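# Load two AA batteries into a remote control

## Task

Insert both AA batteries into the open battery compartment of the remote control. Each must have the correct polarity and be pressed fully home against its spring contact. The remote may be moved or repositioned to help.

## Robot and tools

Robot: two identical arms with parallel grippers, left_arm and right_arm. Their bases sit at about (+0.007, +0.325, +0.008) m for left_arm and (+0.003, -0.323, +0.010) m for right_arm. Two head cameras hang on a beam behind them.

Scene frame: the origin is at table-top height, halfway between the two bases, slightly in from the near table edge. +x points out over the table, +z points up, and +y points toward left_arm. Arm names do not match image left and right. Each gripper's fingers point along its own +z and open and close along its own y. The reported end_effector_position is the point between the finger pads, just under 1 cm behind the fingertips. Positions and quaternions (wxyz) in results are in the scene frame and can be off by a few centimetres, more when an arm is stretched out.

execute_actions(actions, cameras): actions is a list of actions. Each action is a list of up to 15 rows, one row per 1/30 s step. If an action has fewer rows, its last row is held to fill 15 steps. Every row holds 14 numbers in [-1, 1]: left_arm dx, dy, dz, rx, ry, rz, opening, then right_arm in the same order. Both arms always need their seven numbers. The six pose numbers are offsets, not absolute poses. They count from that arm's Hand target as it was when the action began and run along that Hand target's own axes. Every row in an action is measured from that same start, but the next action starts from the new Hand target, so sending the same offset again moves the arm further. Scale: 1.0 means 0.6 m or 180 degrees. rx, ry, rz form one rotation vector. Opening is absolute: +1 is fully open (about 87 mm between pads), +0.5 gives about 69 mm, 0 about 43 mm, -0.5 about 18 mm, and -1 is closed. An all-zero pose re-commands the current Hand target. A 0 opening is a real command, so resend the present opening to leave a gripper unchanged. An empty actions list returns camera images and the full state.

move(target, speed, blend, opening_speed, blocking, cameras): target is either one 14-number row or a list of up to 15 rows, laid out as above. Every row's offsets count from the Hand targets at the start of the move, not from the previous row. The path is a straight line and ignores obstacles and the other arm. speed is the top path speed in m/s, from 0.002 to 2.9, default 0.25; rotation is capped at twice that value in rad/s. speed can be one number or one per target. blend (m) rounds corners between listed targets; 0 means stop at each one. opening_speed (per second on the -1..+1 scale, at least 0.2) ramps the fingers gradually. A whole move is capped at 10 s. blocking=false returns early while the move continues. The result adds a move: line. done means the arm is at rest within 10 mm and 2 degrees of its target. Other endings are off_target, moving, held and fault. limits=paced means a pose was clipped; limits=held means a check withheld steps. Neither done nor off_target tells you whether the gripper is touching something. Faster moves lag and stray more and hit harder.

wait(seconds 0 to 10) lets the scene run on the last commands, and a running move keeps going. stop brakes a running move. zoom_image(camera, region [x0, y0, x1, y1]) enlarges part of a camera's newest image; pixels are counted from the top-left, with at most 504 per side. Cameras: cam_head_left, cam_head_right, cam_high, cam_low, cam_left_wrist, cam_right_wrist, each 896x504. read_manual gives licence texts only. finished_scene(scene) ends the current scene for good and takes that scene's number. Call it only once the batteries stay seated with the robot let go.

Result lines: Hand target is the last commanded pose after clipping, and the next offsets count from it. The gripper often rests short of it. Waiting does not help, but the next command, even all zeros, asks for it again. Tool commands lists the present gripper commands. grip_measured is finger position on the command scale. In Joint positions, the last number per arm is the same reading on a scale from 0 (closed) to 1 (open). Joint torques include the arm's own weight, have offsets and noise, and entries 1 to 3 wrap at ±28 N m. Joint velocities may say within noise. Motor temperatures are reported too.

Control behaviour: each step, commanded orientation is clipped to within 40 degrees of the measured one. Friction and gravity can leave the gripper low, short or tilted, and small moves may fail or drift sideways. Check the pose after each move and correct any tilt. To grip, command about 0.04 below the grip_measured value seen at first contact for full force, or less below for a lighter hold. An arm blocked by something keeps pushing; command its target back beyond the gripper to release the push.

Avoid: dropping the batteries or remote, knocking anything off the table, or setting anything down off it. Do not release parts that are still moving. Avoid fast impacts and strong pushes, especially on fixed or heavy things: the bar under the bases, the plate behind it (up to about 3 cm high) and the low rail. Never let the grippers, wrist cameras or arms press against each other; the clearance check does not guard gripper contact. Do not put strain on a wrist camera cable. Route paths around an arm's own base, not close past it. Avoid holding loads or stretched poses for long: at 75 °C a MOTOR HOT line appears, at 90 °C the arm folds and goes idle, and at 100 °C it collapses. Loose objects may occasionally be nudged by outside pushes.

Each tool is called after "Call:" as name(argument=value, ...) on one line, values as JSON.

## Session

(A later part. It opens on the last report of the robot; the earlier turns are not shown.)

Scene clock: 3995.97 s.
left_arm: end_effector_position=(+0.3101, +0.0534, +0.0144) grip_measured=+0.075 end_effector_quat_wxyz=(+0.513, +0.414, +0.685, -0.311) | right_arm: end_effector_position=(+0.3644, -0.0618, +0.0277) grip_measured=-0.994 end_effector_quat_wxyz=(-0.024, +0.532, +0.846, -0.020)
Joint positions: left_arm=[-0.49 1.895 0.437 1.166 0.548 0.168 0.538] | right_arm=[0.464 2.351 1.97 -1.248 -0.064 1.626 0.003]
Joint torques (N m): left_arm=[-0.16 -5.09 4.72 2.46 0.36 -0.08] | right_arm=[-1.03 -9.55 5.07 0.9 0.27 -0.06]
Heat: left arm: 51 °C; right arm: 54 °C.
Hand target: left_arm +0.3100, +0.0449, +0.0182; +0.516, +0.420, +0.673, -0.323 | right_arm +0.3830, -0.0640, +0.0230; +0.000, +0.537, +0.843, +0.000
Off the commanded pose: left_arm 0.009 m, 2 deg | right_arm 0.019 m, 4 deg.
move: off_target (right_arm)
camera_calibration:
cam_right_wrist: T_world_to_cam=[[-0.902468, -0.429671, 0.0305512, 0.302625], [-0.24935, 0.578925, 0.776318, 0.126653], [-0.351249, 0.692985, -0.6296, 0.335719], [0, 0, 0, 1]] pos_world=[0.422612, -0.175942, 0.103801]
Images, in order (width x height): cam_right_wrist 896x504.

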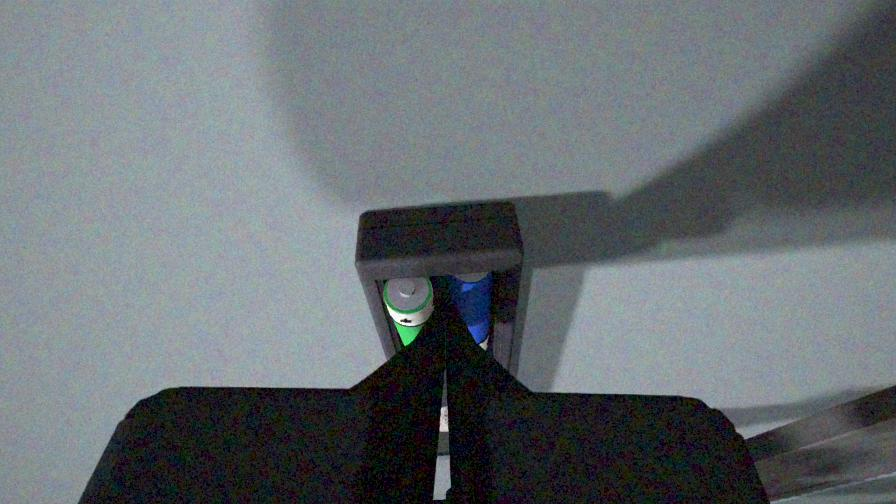

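Call:
move(target=[[0,0,0,0,0,0,0.0, 0,0,-0.1,0,0,0,-1],[0,0,0,0,0,0,0.0, 0.0,0.0,-0.06,0,0,0,-1]], speed=[0.1,0.1], cameras=["cam_right_wrist"])

Scene clock: 4002.73 s.
left_arm: end_effector_position=(+0.3101, +0.0534, +0.0144) grip_measured=+0.075 end_effector_quat_wxyz=(+0.513, +0.414, +0.685, -0.311) | right_arm: end_effector_position=(+0.3730, -0.0575, +0.0560) grip_measured=-0.994 end_effector_quat_wxyz=(-0.016, +0.533, +0.846, -0.007)
Joint positions: left_arm=[-0.49 1.895 0.437 1.166 0.548 0.168 0.538] | right_arm=[0.461 2.351 2.083 -1.333 -0.063 1.625 0.003]
Joint torques (N m): left_arm=[-0.14 -5.03 4.74 2.46 0.36 -0.08] | right_arm=[-0.98 -10.77 5.5 0.5 0.26 -0.09]
Heat: left arm: 51 °C; right arm: 54 °C.
Hand target: left_arm +0.3100, +0.0449, +0.0182; +0.516, +0.420, +0.673, -0.323 | right_arm +0.3831, -0.0640, +0.0590; +0.000, +0.537, +0.843, +0.000
Off the commanded pose: left_arm 0.009 m, 2 deg | right_arm 0.012 m, 2 deg.
move: off_target (right_arm)
camera_calibration:
cam_right_wrist: T_world_to_cam=[[-0.903514, -0.428556, 0.00159741, 0.313452], [-0.268496, 0.568961, 0.777299, 0.110833], [-0.334025, 0.701872, -0.629129, 0.347558], [0, 0, 0, 1]] pos_world=[0.42906, -0.172669, 0.132008]
Images, in order (width x height): cam_right_wrist 896x504.

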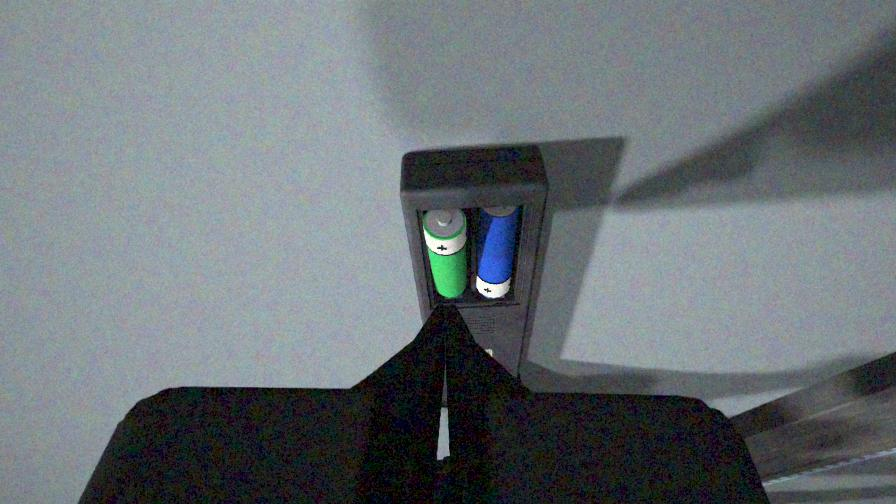

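Call:
move(target=[[0,0,0,0,0,0,0.0, -0.015,0,0,0,0,0,-1],[0,0,0,0,0,0,0.0, -0.015,0,0.078,0,0,0,-1]], speed=[0.1,0.05], cameras=["cam_right_wrist"])

Call:
zoom_image(camera="cam_right_wrist", region=[350, 190, 600, 390])

Scene clock: 4013.10 s.
left_arm: end_effector_position=(+0.3101, +0.0534, +0.0144) grip_measured=+0.075 end_effector_quat_wxyz=(+0.513, +0.414, +0.685, -0.311) | right_arm: end_effector_position=(+0.3765, -0.0661, +0.0318) grip_measured=-0.994 end_effector_quat_wxyz=(-0.013, +0.533, +0.846, +0.002)
Joint positions: left_arm=[-0.49 1.895 0.437 1.166 0.548 0.168 0.538] | right_arm=[0.441 2.332 1.953 -1.203 -0.067 1.607 0.003]
Joint torques (N m): left_arm=[-0.18 -5.04 4.71 2.44 0.35 -0.06] | right_arm=[-0.59 -7.65 3.14 0.95 0.3 -0.07]
Motor temperatures (°C): left_arm=[27 32 41 51 26 27 32] | right_arm=[26 55 39 35 29 28 27]
Heat: left arm: 51 °C; right arm: 55 °C.
Hand target: left_arm +0.3100, +0.0449, +0.0182; +0.516, +0.420, +0.673, -0.323 | right_arm +0.3868, -0.0721, +0.0122; +0.000, +0.537, +0.843, +0.000
Off the commanded pose: left_arm 0.009 m, 2 deg | right_arm 0.023 m, 2 deg.
move: off_target (right_arm)
camera_calibration:
cam_right_wrist: T_world_to_cam=[[-0.903757, -0.427674, -0.0178457, 0.313765], [-0.27985, 0.558801, 0.780657, 0.138957], [-0.323895, 0.710518, -0.624705, 0.336143], [0, 0, 0, 1]] pos_world=[0.431329, -0.182296, 0.107111]
Images, in order (width x height): cam_right_wrist 896x504.

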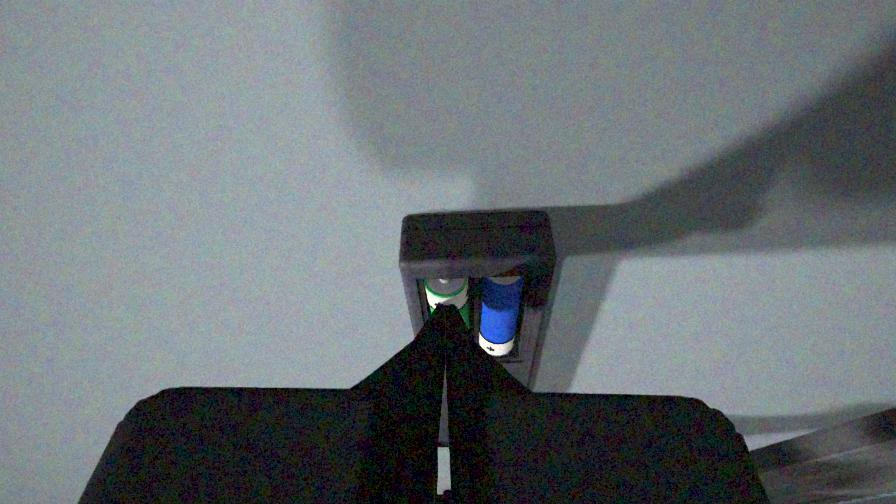

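Scaled by 2.016 from the camera's 896x504 image, which has a finer 1280x720 frame.

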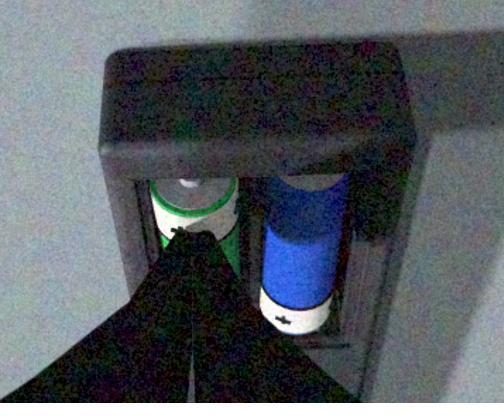

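Call:
move(target=[0,0,0,0,0,0,0.0, -0.004,0,0.025,0,0,0,-1], speed=0.08, cameras=["cam_right_wrist"])

Call:
zoom_image(camera="cam_right_wrist", region=[350, 190, 600, 390])

Scene clock: 4020.10 s.
left_arm: end_effector_position=(+0.3101, +0.0534, +0.0144) grip_measured=+0.075 end_effector_quat_wxyz=(+0.513, +0.414, +0.685, -0.311) | right_arm: end_effector_position=(+0.3761, -0.0662, +0.0305) grip_measured=-0.994 end_effector_quat_wxyz=(-0.014, +0.532, +0.847, +0.010)
Joint positions: left_arm=[-0.49 1.895 0.437 1.166 0.548 0.168 0.538] | right_arm=[0.438 2.319 1.922 -1.174 -0.076 1.602 0.003]
Joint torques (N m): left_arm=[-0.21 -5.05 4.7 2.45 0.37 -0.07] | right_arm=[-0.62 -5.96 1.88 1.18 0.41 -0.06]
Heat: left arm: 51 °C; right arm: 54 °C.
Hand target: left_arm +0.3100, +0.0449, +0.0182; +0.516, +0.420, +0.673, -0.323 | right_arm +0.3879, -0.0743, -0.0028; +0.000, +0.537, +0.843, +0.000
Off the commanded pose: left_arm 0.009 m, 2 deg | right_arm 0.036 m, 2 deg.
move: off_target (right_arm)
camera_calibration:
cam_right_wrist: T_world_to_cam=[[-0.902623, -0.42942, -0.0295117, 0.31314], [-0.286135, 0.547396, 0.786438, 0.141324], [-0.321557, 0.718301, -0.616964, 0.334722], [0, 0, 0, 1]] pos_world=[0.430717, -0.183323, 0.10461]
Images, in order (width x height): cam_right_wrist 896x504.

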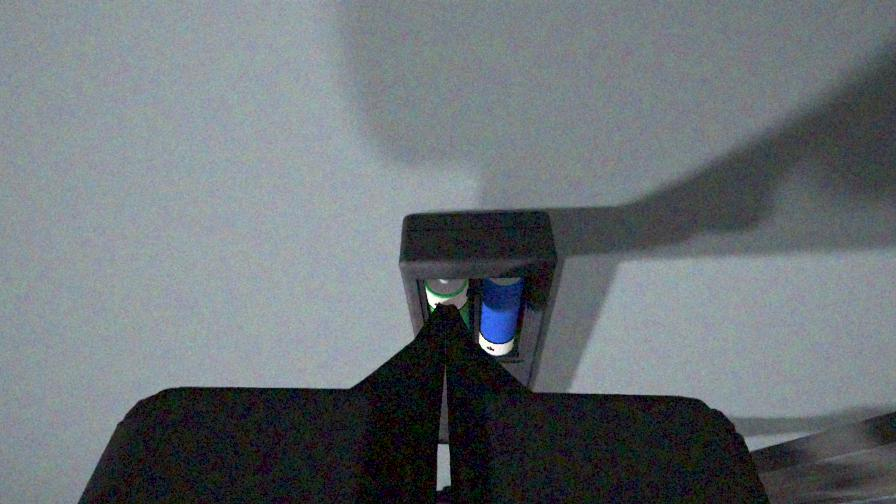

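Scaled by 2.016 from the camera's 896x504 image, which has a finer 1280x720 frame.

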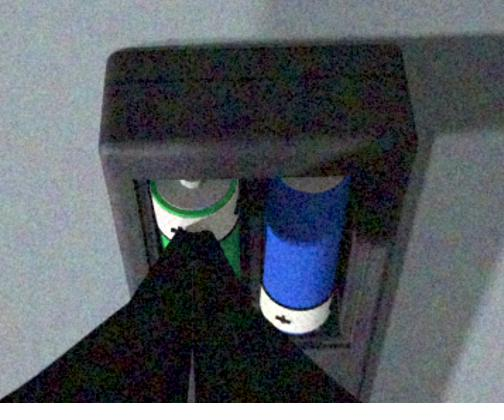

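Call:
move(target=[0,0,0,0,0,0,0.0, 0.042,0,0.01,0,0,0,-1], speed=0.15, cameras=["cam_right_wrist"])

Call:
zoom_image(camera="cam_right_wrist", region=[350, 190, 600, 390])

Scene clock: 4026.87 s.
left_arm: end_effector_position=(+0.3101, +0.0534, +0.0144) grip_measured=+0.075 end_effector_quat_wxyz=(+0.513, +0.414, +0.685, -0.311) | right_arm: end_effector_position=(+0.3709, -0.0548, +0.0301) grip_measured=-0.994 end_effector_quat_wxyz=(-0.013, +0.531, +0.847, +0.013)
Joint positions: left_arm=[-0.49 1.895 0.437 1.166 0.548 0.168 0.538] | right_arm=[0.465 2.314 1.915 -1.162 -0.077 1.628 0.003]
Joint torques (N m): left_arm=[-0.25 -5.11 4.79 2.44 0.33 -0.09] | right_arm=[1.03 -5.01 2.07 1.23 0.41 0.21]
Heat: left arm: 51 °C; right arm: 54 °C.
Hand target: left_arm +0.3100, +0.0449, +0.0182; +0.516, +0.420, +0.673, -0.323 | right_arm +0.3772, -0.0515, -0.0088; +0.000, +0.537, +0.843, +0.000
Off the commanded pose: left_arm 0.009 m, 2 deg | right_arm 0.040 m, 2 deg.
move: off_target (right_arm)
camera_calibration:
cam_right_wrist: T_world_to_cam=[[-0.901692, -0.430832, -0.0365331, 0.313049], [-0.291772, 0.543937, 0.786766, 0.13578], [-0.319093, 0.72008, -0.616169, 0.323777], [0, 0, 0, 1]] pos_world=[0.425205, -0.17213, 0.104111]
Images, in order (width x height): cam_right_wrist 896x504.

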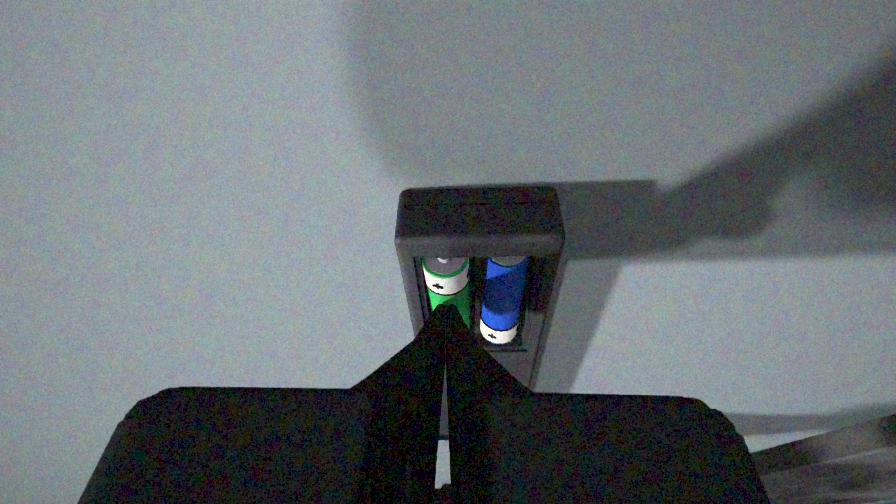

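Scaled by 2.016 from the camera's 896x504 image, which has a finer 1280x720 frame.

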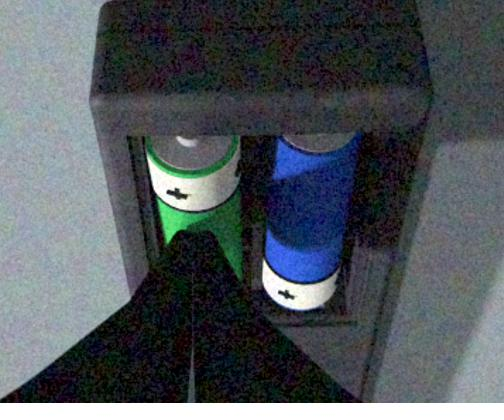

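Call:
move(target=[[0,0,0,0,0,0,0.0, 0,0,-0.13,0,0,0,-1],[0,0,0,0,0,0,0.0, 0.0145,-0.0395,-0.1817,-0.2168,-0.2168,-0.4648,-0.5]], speed=[0.15,0.25], blend=[0.03,0], cameras=["cam_right_wrist"])

Call:
zoom_image(camera="cam_right_wrist", region=[348, 152, 548, 352])

Scene clock: 4050.03 s.
left_arm: end_effector_position=(+0.3101, +0.0534, +0.0144) grip_measured=+0.075 end_effector_quat_wxyz=(+0.513, +0.414, +0.685, -0.311) | right_arm: end_effector_position=(+0.3443, -0.0613, +0.0804) grip_measured=-0.500 end_effector_quat_wxyz=(+0.382, -0.197, +0.900, +0.069)
Joint positions: left_arm=[-0.49 1.895 0.437 1.166 0.548 0.168 0.538] | right_arm=[0.663 1.694 1.059 -0.16 0.192 0.212 0.25]
Joint torques (N m): left_arm=[-0.21 -5.11 4.66 2.46 0.34 -0.09] | right_arm=[-0.16 -9.07 6.34 2.13 -0.14 -0.16]
Heat: left arm: 51 °C; right arm: 53 °C.
Hand target: left_arm +0.3100, +0.0449, +0.0182; +0.516, +0.420, +0.673, -0.323 | right_arm +0.3521, -0.0536, +0.1003; +0.412, -0.196, +0.885, +0.092
Off the commanded pose: left_arm 0.009 m, 2 deg | right_arm 0.023 m, 5 deg.
move: off_target (right_arm); target 2's new opening was sent with right_arm's hand 0.023 m and 5 deg from that target
camera_calibration:
cam_right_wrist: T_world_to_cam=[[0.424015, -0.90564, 0.00522607, -0.200668], [-0.903382, -0.422535, 0.073251, 0.300758], [-0.0641308, -0.0357807, -0.9973, 0.247447], [0, 0, 0, 1]] pos_world=[0.372654, -0.0457984, 0.225797]
Images, in order (width x height): cam_right_wrist 896x504.

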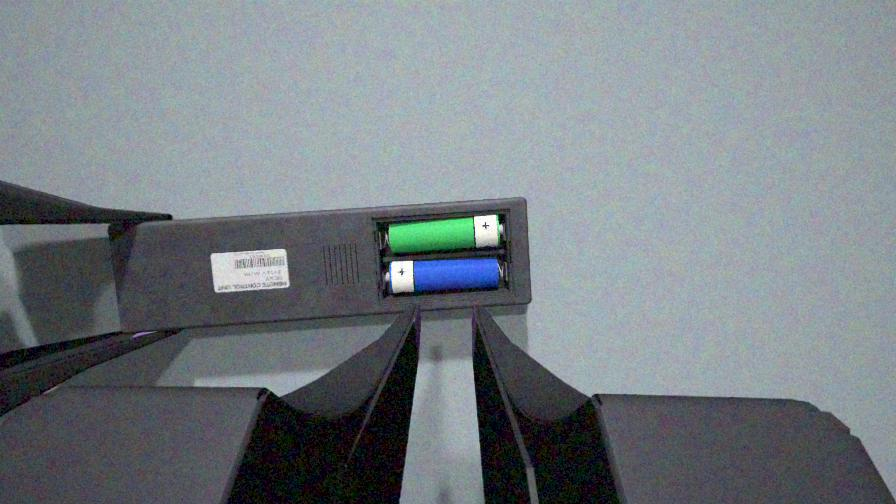

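Scaled by 2.520 from the camera's 896x504 image, which has a finer 1280x720 frame.

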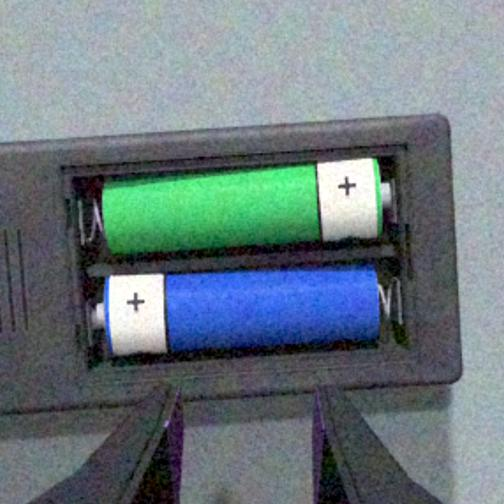

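Call:
move(target=[0,0,0,0,0,0,0.0, 0.0082,0.002,0.0558,0,0.278,0,-0.5], speed=0.25, cameras=["cam_right_wrist"])

Call:
zoom_image(camera="cam_right_wrist", region=[348, 152, 648, 352])

Scene clock: 4106.17 s.
left_arm: end_effector_position=(+0.3101, +0.0534, +0.0144) grip_measured=+0.075 end_effector_quat_wxyz=(+0.513, +0.414, +0.685, -0.311) | right_arm: end_effector_position=(+0.3674, -0.0403, +0.0632) grip_measured=-0.500 end_effector_quat_wxyz=(+0.017, -0.219, +0.976, -0.002)
Joint positions: left_arm=[-0.49 1.895 0.437 1.166 0.548 0.168 0.538] | right_arm=[0.587 2.621 2.626 -1.542 -0.025 0.188 0.25]
Joint torques (N m): left_arm=[-0.25 -5.04 4.71 2.45 0.35 -0.08] | right_arm=[-1.21 -11.82 8.75 0.33 -0.23 -0.15]
Motor temperatures (°C): left_arm=[27 32 41 51 26 27 32] | right_arm=[26 55 40 45 29 29 27]
Heat: left arm: 51 °C; right arm: 55 °C.
Hand target: left_arm +0.3100, +0.0449, +0.0182; +0.516, +0.420, +0.673, -0.323 | right_arm +0.3720, -0.0431, +0.0750; -0.001, -0.216, +0.976, +0.000
Off the commanded pose: left_arm 0.009 m, 2 deg | right_arm 0.013 m, 2 deg.
joint sent to its limit (right arm) — joint 4 (wrist pitch), lower limit. The joint targets are off in position, not in orientation.
move: off_target (right_arm)
camera_calibration:
cam_right_wrist: T_world_to_cam=[[0.424589, -0.905209, -0.0179358, -0.190123], [-0.59978, -0.296057, 0.74338, 0.182882], [-0.678224, -0.304873, -0.668629, 0.426525], [0, 0, 0, 1]] pos_world=[0.479692, 0.0120788, 0.145826]
Images, in order (width x height): cam_right_wrist 896x504.

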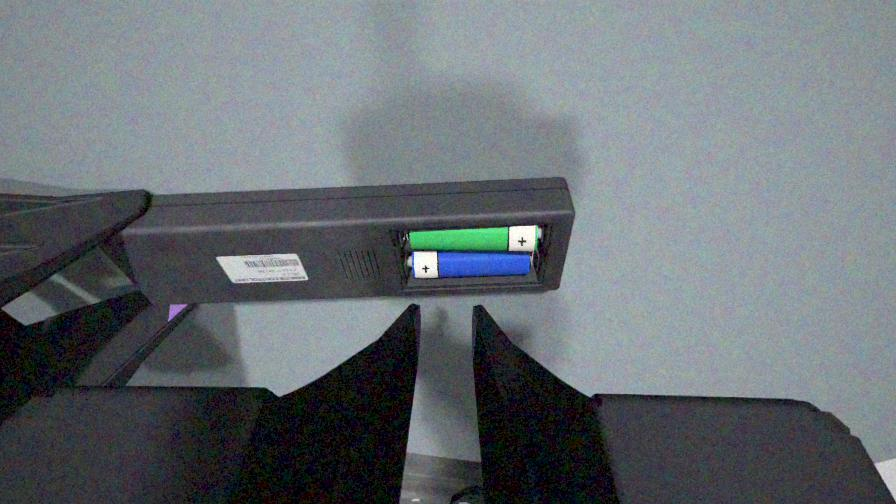

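Scaled by 1.680 from the camera's 896x504 image, which has a finer 1280x720 frame.

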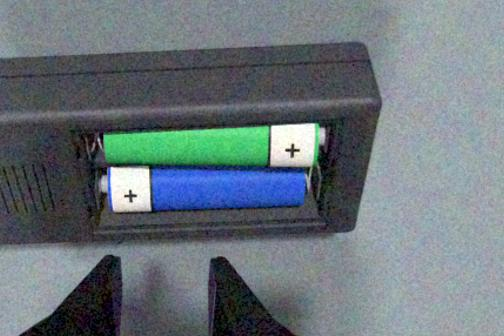

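Call:
move(target=[[0,0,0,0,0,0,0.0, -0.0025,-0.0507,-0.03,0,0,0.5,-0.9],[0,0,0,0,0,0,0.0, -0.0025,-0.0507,0.0267,0,0,0.5,-1]], speed=[0.25,0.1], cameras=["cam_right_wrist"])

Scene clock: 4128.17 s.
left_arm: end_effector_position=(+0.3101, +0.0534, +0.0144) grip_measured=+0.075 end_effector_quat_wxyz=(+0.513, +0.414, +0.685, -0.311) | right_arm: end_effector_position=(+0.3769, -0.0730, +0.0357) grip_measured=-0.994 end_effector_quat_wxyz=(-0.011, +0.526, +0.850, -0.035)
Joint positions: left_arm=[-0.49 1.895 0.437 1.166 0.548 0.168 0.538] | right_arm=[0.442 2.395 2.083 -1.333 -0.026 1.591 0.003]
Joint torques (N m): left_arm=[-0.16 -5.03 4.64 2.45 0.36 -0.09] | right_arm=[-0.76 -14.41 5.34 0.42 -0.16 0.1]
Motor temperatures (°C): left_arm=[27 32 41 51 26 27 32] | right_arm=[26 59 41 40 29 29 27]
Heat: left arm: 51 °C; right arm: 59 °C.
Hand target: left_arm +0.3100, +0.0449, +0.0182; +0.516, +0.420, +0.673, -0.323 | right_arm +0.3861, -0.0700, +0.0589; -0.001, +0.538, +0.843, +0.000
Off the commanded pose: left_arm 0.009 m, 2 deg | right_arm 0.025 m, 4 deg.
move: off_target (right_arm); target 2's new opening was sent with right_arm's hand 0.025 m and 4 deg from that target
camera_calibration:
cam_right_wrist: T_world_to_cam=[[-0.89607, -0.441794, 0.0433279, 0.305137], [-0.261584, 0.604362, 0.752543, 0.137412], [-0.358654, 0.662997, -0.657117, 0.354481], [0, 0, 0, 1]] pos_world=[0.436504, -0.183259, 0.116306]
Images, in order (width x height): cam_right_wrist 896x504.

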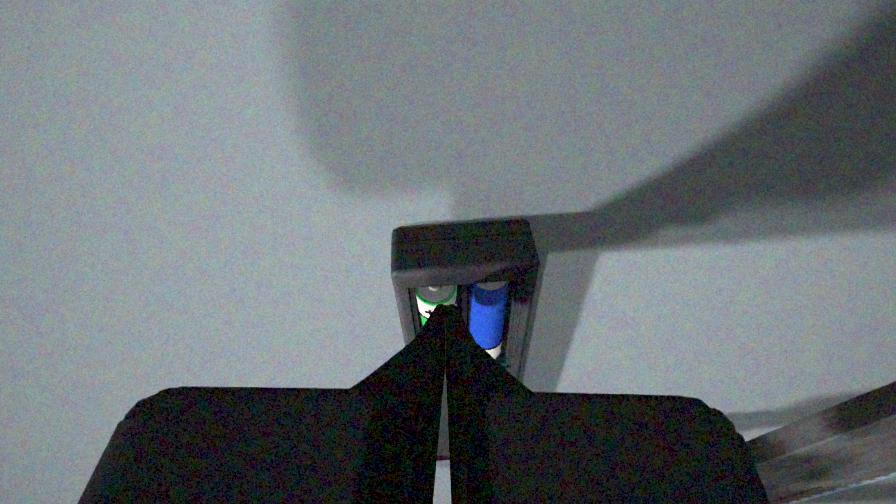

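Call:
move(target=[[0,0,0,0,0,0,0.0, 0.0035,0.0067,-0.015,0,0,0,-1],[0,0,0,0,0,0,0.0, 0.0035,0.0067,0.085,0,0,0,-1]], speed=[0.1,0.06], cameras=["cam_right_wrist"])

Call:
zoom_image(camera="cam_right_wrist", region=[350, 190, 600, 390])

Scene clock: 4138.10 s.
left_arm: end_effector_position=(+0.3101, +0.0534, +0.0144) grip_measured=+0.075 end_effector_quat_wxyz=(+0.513, +0.414, +0.685, -0.311) | right_arm: end_effector_position=(+0.3798, -0.0714, +0.0317) grip_measured=-0.994 end_effector_quat_wxyz=(-0.008, +0.532, +0.847, -0.007)
Joint positions: left_arm=[-0.49 1.895 0.437 1.166 0.548 0.168 0.538] | right_arm=[0.435 2.348 1.982 -1.228 -0.047 1.597 0.003]
Joint torques (N m): left_arm=[-0.21 -5.09 4.67 2.45 0.36 -0.09] | right_arm=[0.01 -7.35 2.52 1.16 0.08 0.13]
Motor temperatures (°C): left_arm=[27 32 41 51 26 27 32] | right_arm=[26 60 40 39 28 29 27]
Heat: left arm: 51 °C; right arm: 60 °C.
Hand target: left_arm +0.3100, +0.0449, +0.0182; +0.516, +0.420, +0.673, -0.323 | right_arm +0.3888, -0.0664, +0.0079; -0.001, +0.538, +0.843, +0.000
Off the commanded pose: left_arm 0.009 m, 2 deg | right_arm 0.026 m, 1 deg.
move: off_target (right_arm)
camera_calibration:
cam_right_wrist: T_world_to_cam=[[-0.902075, -0.431512, -0.00762574, 0.313204], [-0.281733, 0.575392, 0.767822, 0.145304], [-0.326937, 0.694781, -0.640618, 0.341536], [0, 0, 0, 1]] pos_world=[0.435131, -0.185749, 0.109615]
Images, in order (width x height): cam_right_wrist 896x504.

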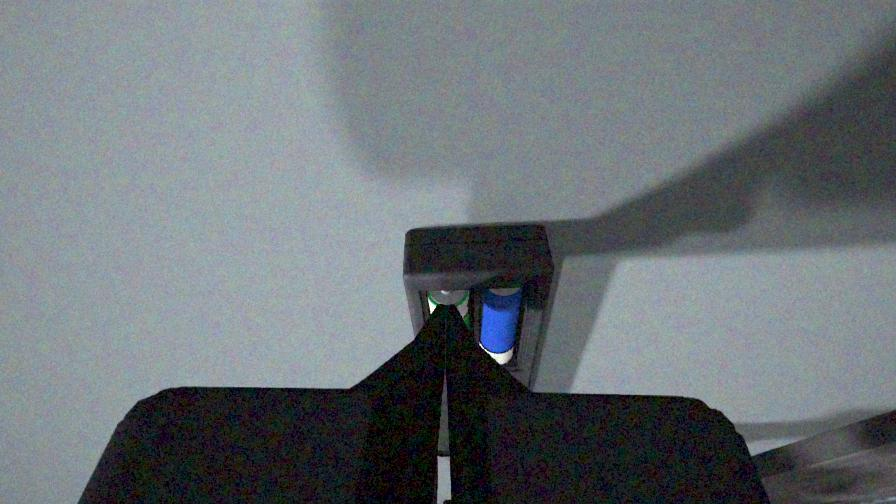

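Scaled by 2.016 from the camera's 896x504 image, which has a finer 1280x720 frame.

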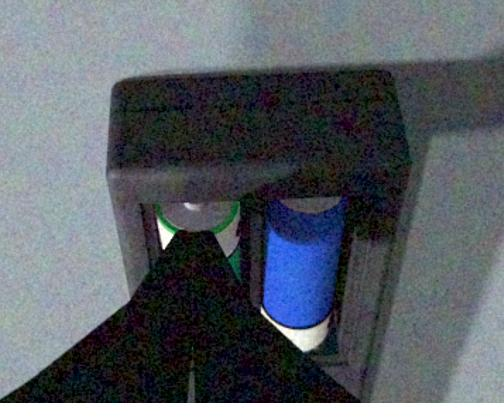

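Call:
move(target=[0,0,0,0,0,0,0.0, -0.006,0,0.04,0,0,0,-1], speed=0.08, cameras=["cam_right_wrist"])

Call:
zoom_image(camera="cam_right_wrist", region=[350, 190, 600, 390])

Scene clock: 4147.83 s.
left_arm: end_effector_position=(+0.3101, +0.0534, +0.0144) grip_measured=+0.075 end_effector_quat_wxyz=(+0.513, +0.414, +0.685, -0.311) | right_arm: end_effector_position=(+0.3806, -0.0708, +0.0273) grip_measured=-0.994 end_effector_quat_wxyz=(-0.009, +0.534, +0.846, +0.008)
Joint positions: left_arm=[-0.49 1.895 0.437 1.166 0.548 0.168 0.538] | right_arm=[0.429 2.326 1.924 -1.166 -0.065 1.597 0.003]
Joint torques (N m): left_arm=[-0.24 -5.05 4.71 2.47 0.33 -0.07] | right_arm=[0.06 -4.49 1.37 1.39 0.28 0.07]
Motor temperatures (°C): left_arm=[27 32 40 51 26 27 32] | right_arm=[26 58 39 39 28 29 27]
Heat: left arm: 51 °C; right arm: 58 °C.
Hand target: left_arm +0.3100, +0.0449, +0.0182; +0.516, +0.420, +0.673, -0.323 | right_arm +0.3902, -0.0696, -0.0161; -0.001, +0.538, +0.843, +0.000
Off the commanded pose: left_arm 0.009 m, 2 deg | right_arm 0.044 m, 1 deg.
move: off_target (right_arm)
camera_calibration:
cam_right_wrist: T_world_to_cam=[[-0.90422, -0.425873, -0.0319039, 0.316041], [-0.289309, 0.555886, 0.779289, 0.149728], [-0.314143, 0.713879, -0.625852, 0.334604], [0, 0, 0, 1]] pos_world=[0.434202, -0.187505, 0.102815]
Images, in order (width x height): cam_right_wrist 896x504.

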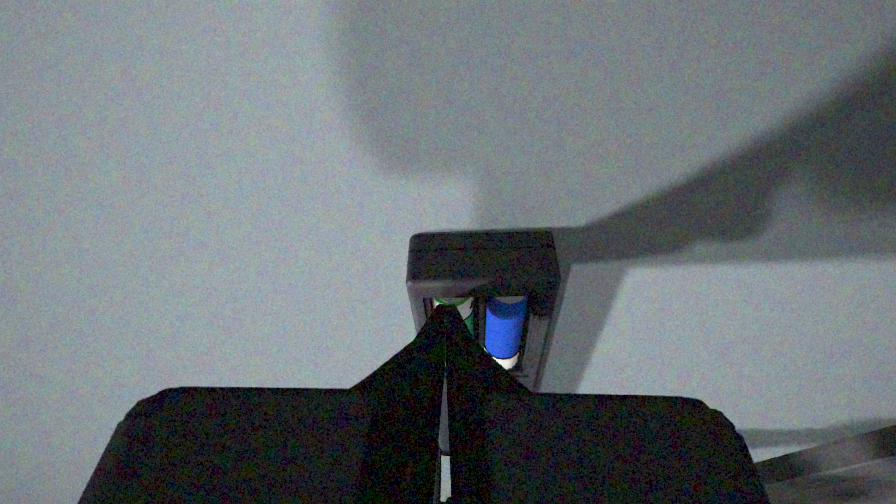

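Scaled by 2.016 from the camera's 896x504 image, which has a finer 1280x720 frame.

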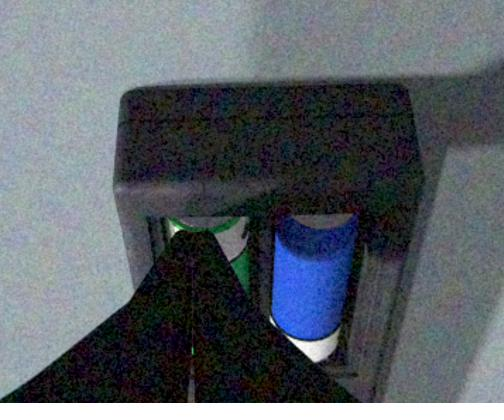

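Call:
move(target=[[0,0,0,0,0,0,0.0, 0,0,-0.13,0,0,0,-1],[0,0,0,0,0,0,0.0, 0.051,-0.0463,-0.194,-0.2168,-0.2168,-0.4648,-0.5]], speed=[0.15,0.25], blend=[0.03,0], cameras=["cam_right_wrist"])

Call:
zoom_image(camera="cam_right_wrist", region=[348, 152, 548, 352])

Scene clock: 4161.77 s.
left_arm: end_effector_position=(+0.3101, +0.0534, +0.0144) grip_measured=+0.075 end_effector_quat_wxyz=(+0.513, +0.414, +0.685, -0.311) | right_arm: end_effector_position=(+0.3450, -0.0623, +0.0800) grip_measured=-0.500 end_effector_quat_wxyz=(+0.382, -0.196, +0.901, +0.068)
Joint positions: left_arm=[-0.49 1.895 0.437 1.166 0.548 0.168 0.538] | right_arm=[0.66 1.696 1.06 -0.163 0.192 0.213 0.25]
Joint torques (N m): left_arm=[-0.21 -5.01 4.64 2.46 0.34 -0.08] | right_arm=[0.03 -9.09 6.31 2.13 -0.14 -0.16]
Motor temperatures (°C): left_arm=[27 32 40 51 26 27 32] | right_arm=[26 57 39 40 29 29 27]
Heat: left arm: 51 °C; right arm: 57 °C.
Hand target: left_arm +0.3100, +0.0449, +0.0182; +0.516, +0.420, +0.673, -0.323 | right_arm +0.3523, -0.0536, +0.1004; +0.412, -0.195, +0.885, +0.092
Off the commanded pose: left_arm 0.009 m, 2 deg | right_arm 0.023 m, 5 deg.
move: off_target (right_arm); target 2's new opening was sent with right_arm's hand 0.023 m and 5 deg from that target
camera_calibration:
cam_right_wrist: T_world_to_cam=[[0.420958, -0.907066, 0.00498197, -0.200994], [-0.904653, -0.419424, 0.0754043, 0.301456], [-0.0663072, -0.036249, -0.997141, 0.247838], [0, 0, 0, 1]] pos_world=[0.373757, -0.0468931, 0.2254]
Images, in order (width x height): cam_right_wrist 896x504.

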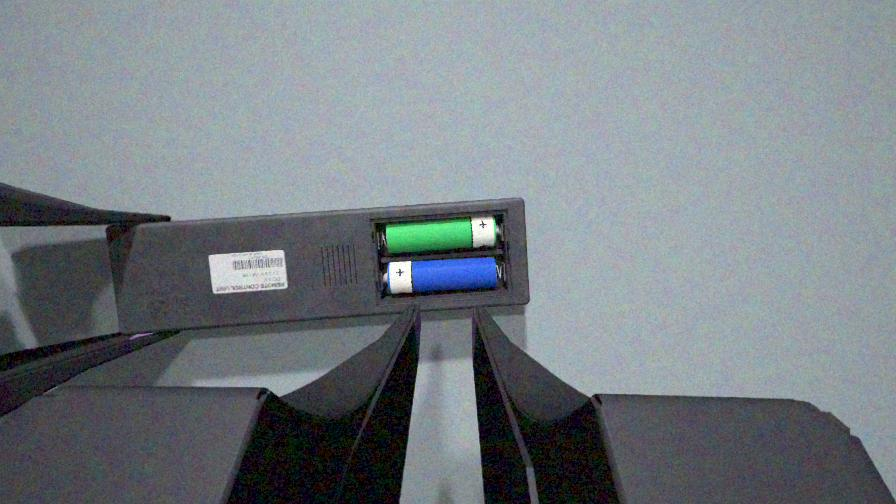

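Scaled by 2.520 from the camera's 896x504 image, which has a finer 1280x720 frame.

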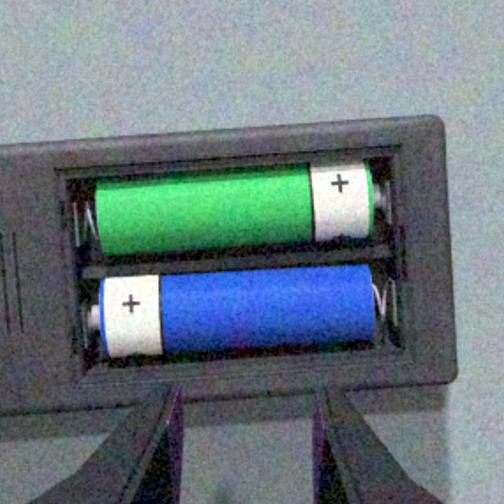

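Call:
move(target=[[0,0,0,0,0,0,0.5, 0,0,0,0,0,0,-0.5],[0,0,-0.13,0,0,0,0.5, 0,0,-0.06,0,0,0,-0.5]], speed=[0.1,0.15], cameras=["cam_right_wrist"])

Call:
zoom_image(camera="cam_right_wrist", region=[348, 152, 548, 352])

Scene clock: 4169.77 s.
left_arm: end_effector_position=(+0.2763, +0.1117, +0.0291) grip_measured=+0.500 end_effector_quat_wxyz=(+0.508, +0.411, +0.685, -0.323) | right_arm: end_effector_position=(+0.3320, -0.0630, +0.1167) grip_measured=-0.500 end_effector_quat_wxyz=(+0.411, -0.197, +0.886, +0.088)
Joint positions: left_arm=[-0.309 1.673 0.235 1.106 0.739 0.215 0.75] | right_arm=[0.676 1.564 1.026 -0.184 0.192 0.213 0.25]
Joint torques (N m): left_arm=[1.02 -7.62 3.23 1.86 0.43 0.12] | right_arm=[0.34 -7.9 6.41 1.51 0.02 -0.03]
Motor temperatures (°C): left_arm=[27 32 40 51 26 27 32] | right_arm=[26 57 39 42 28 29 27]
Heat: left arm: 51 °C; right arm: 57 °C.
Hand target: left_arm +0.2770, +0.1126, +0.0384; +0.516, +0.421, +0.673, -0.323 | right_arm +0.3274, -0.0652, +0.1236; +0.412, -0.195, +0.885, +0.092
Off the commanded pose: left_arm 0.009 m, 2 deg | right_arm 0.009 m, 0 deg.
move: done
camera_calibration:
cam_right_wrist: T_world_to_cam=[[0.43792, -0.898888, -0.0150341, -0.199014], [-0.898971, -0.438001, 0.00241722, 0.292085], [-0.00875774, 0.0124566, -0.999884, 0.267838], [0, 0, 0, 1]] pos_world=[0.352074, -0.0542938, 0.264109]
Images, in order (width x height): cam_right_wrist 896x504.

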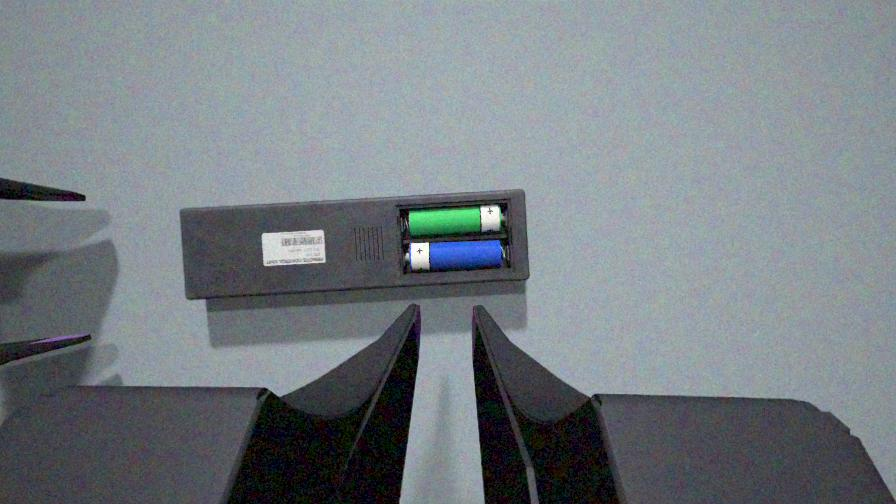

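Scaled by 2.520 from the camera's 896x504 image, which has a finer 1280x720 frame.

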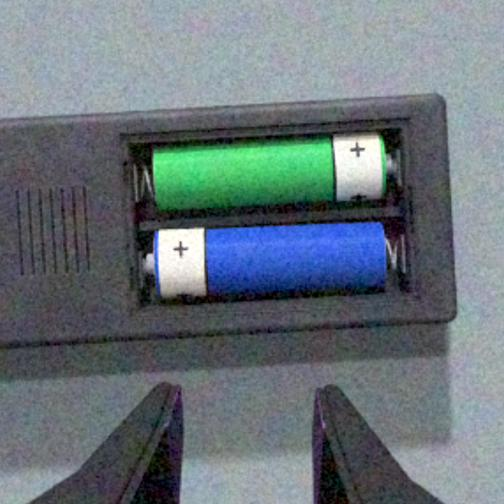

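Call:
finished_scene(scene=1)

The scene is finished: the task was done.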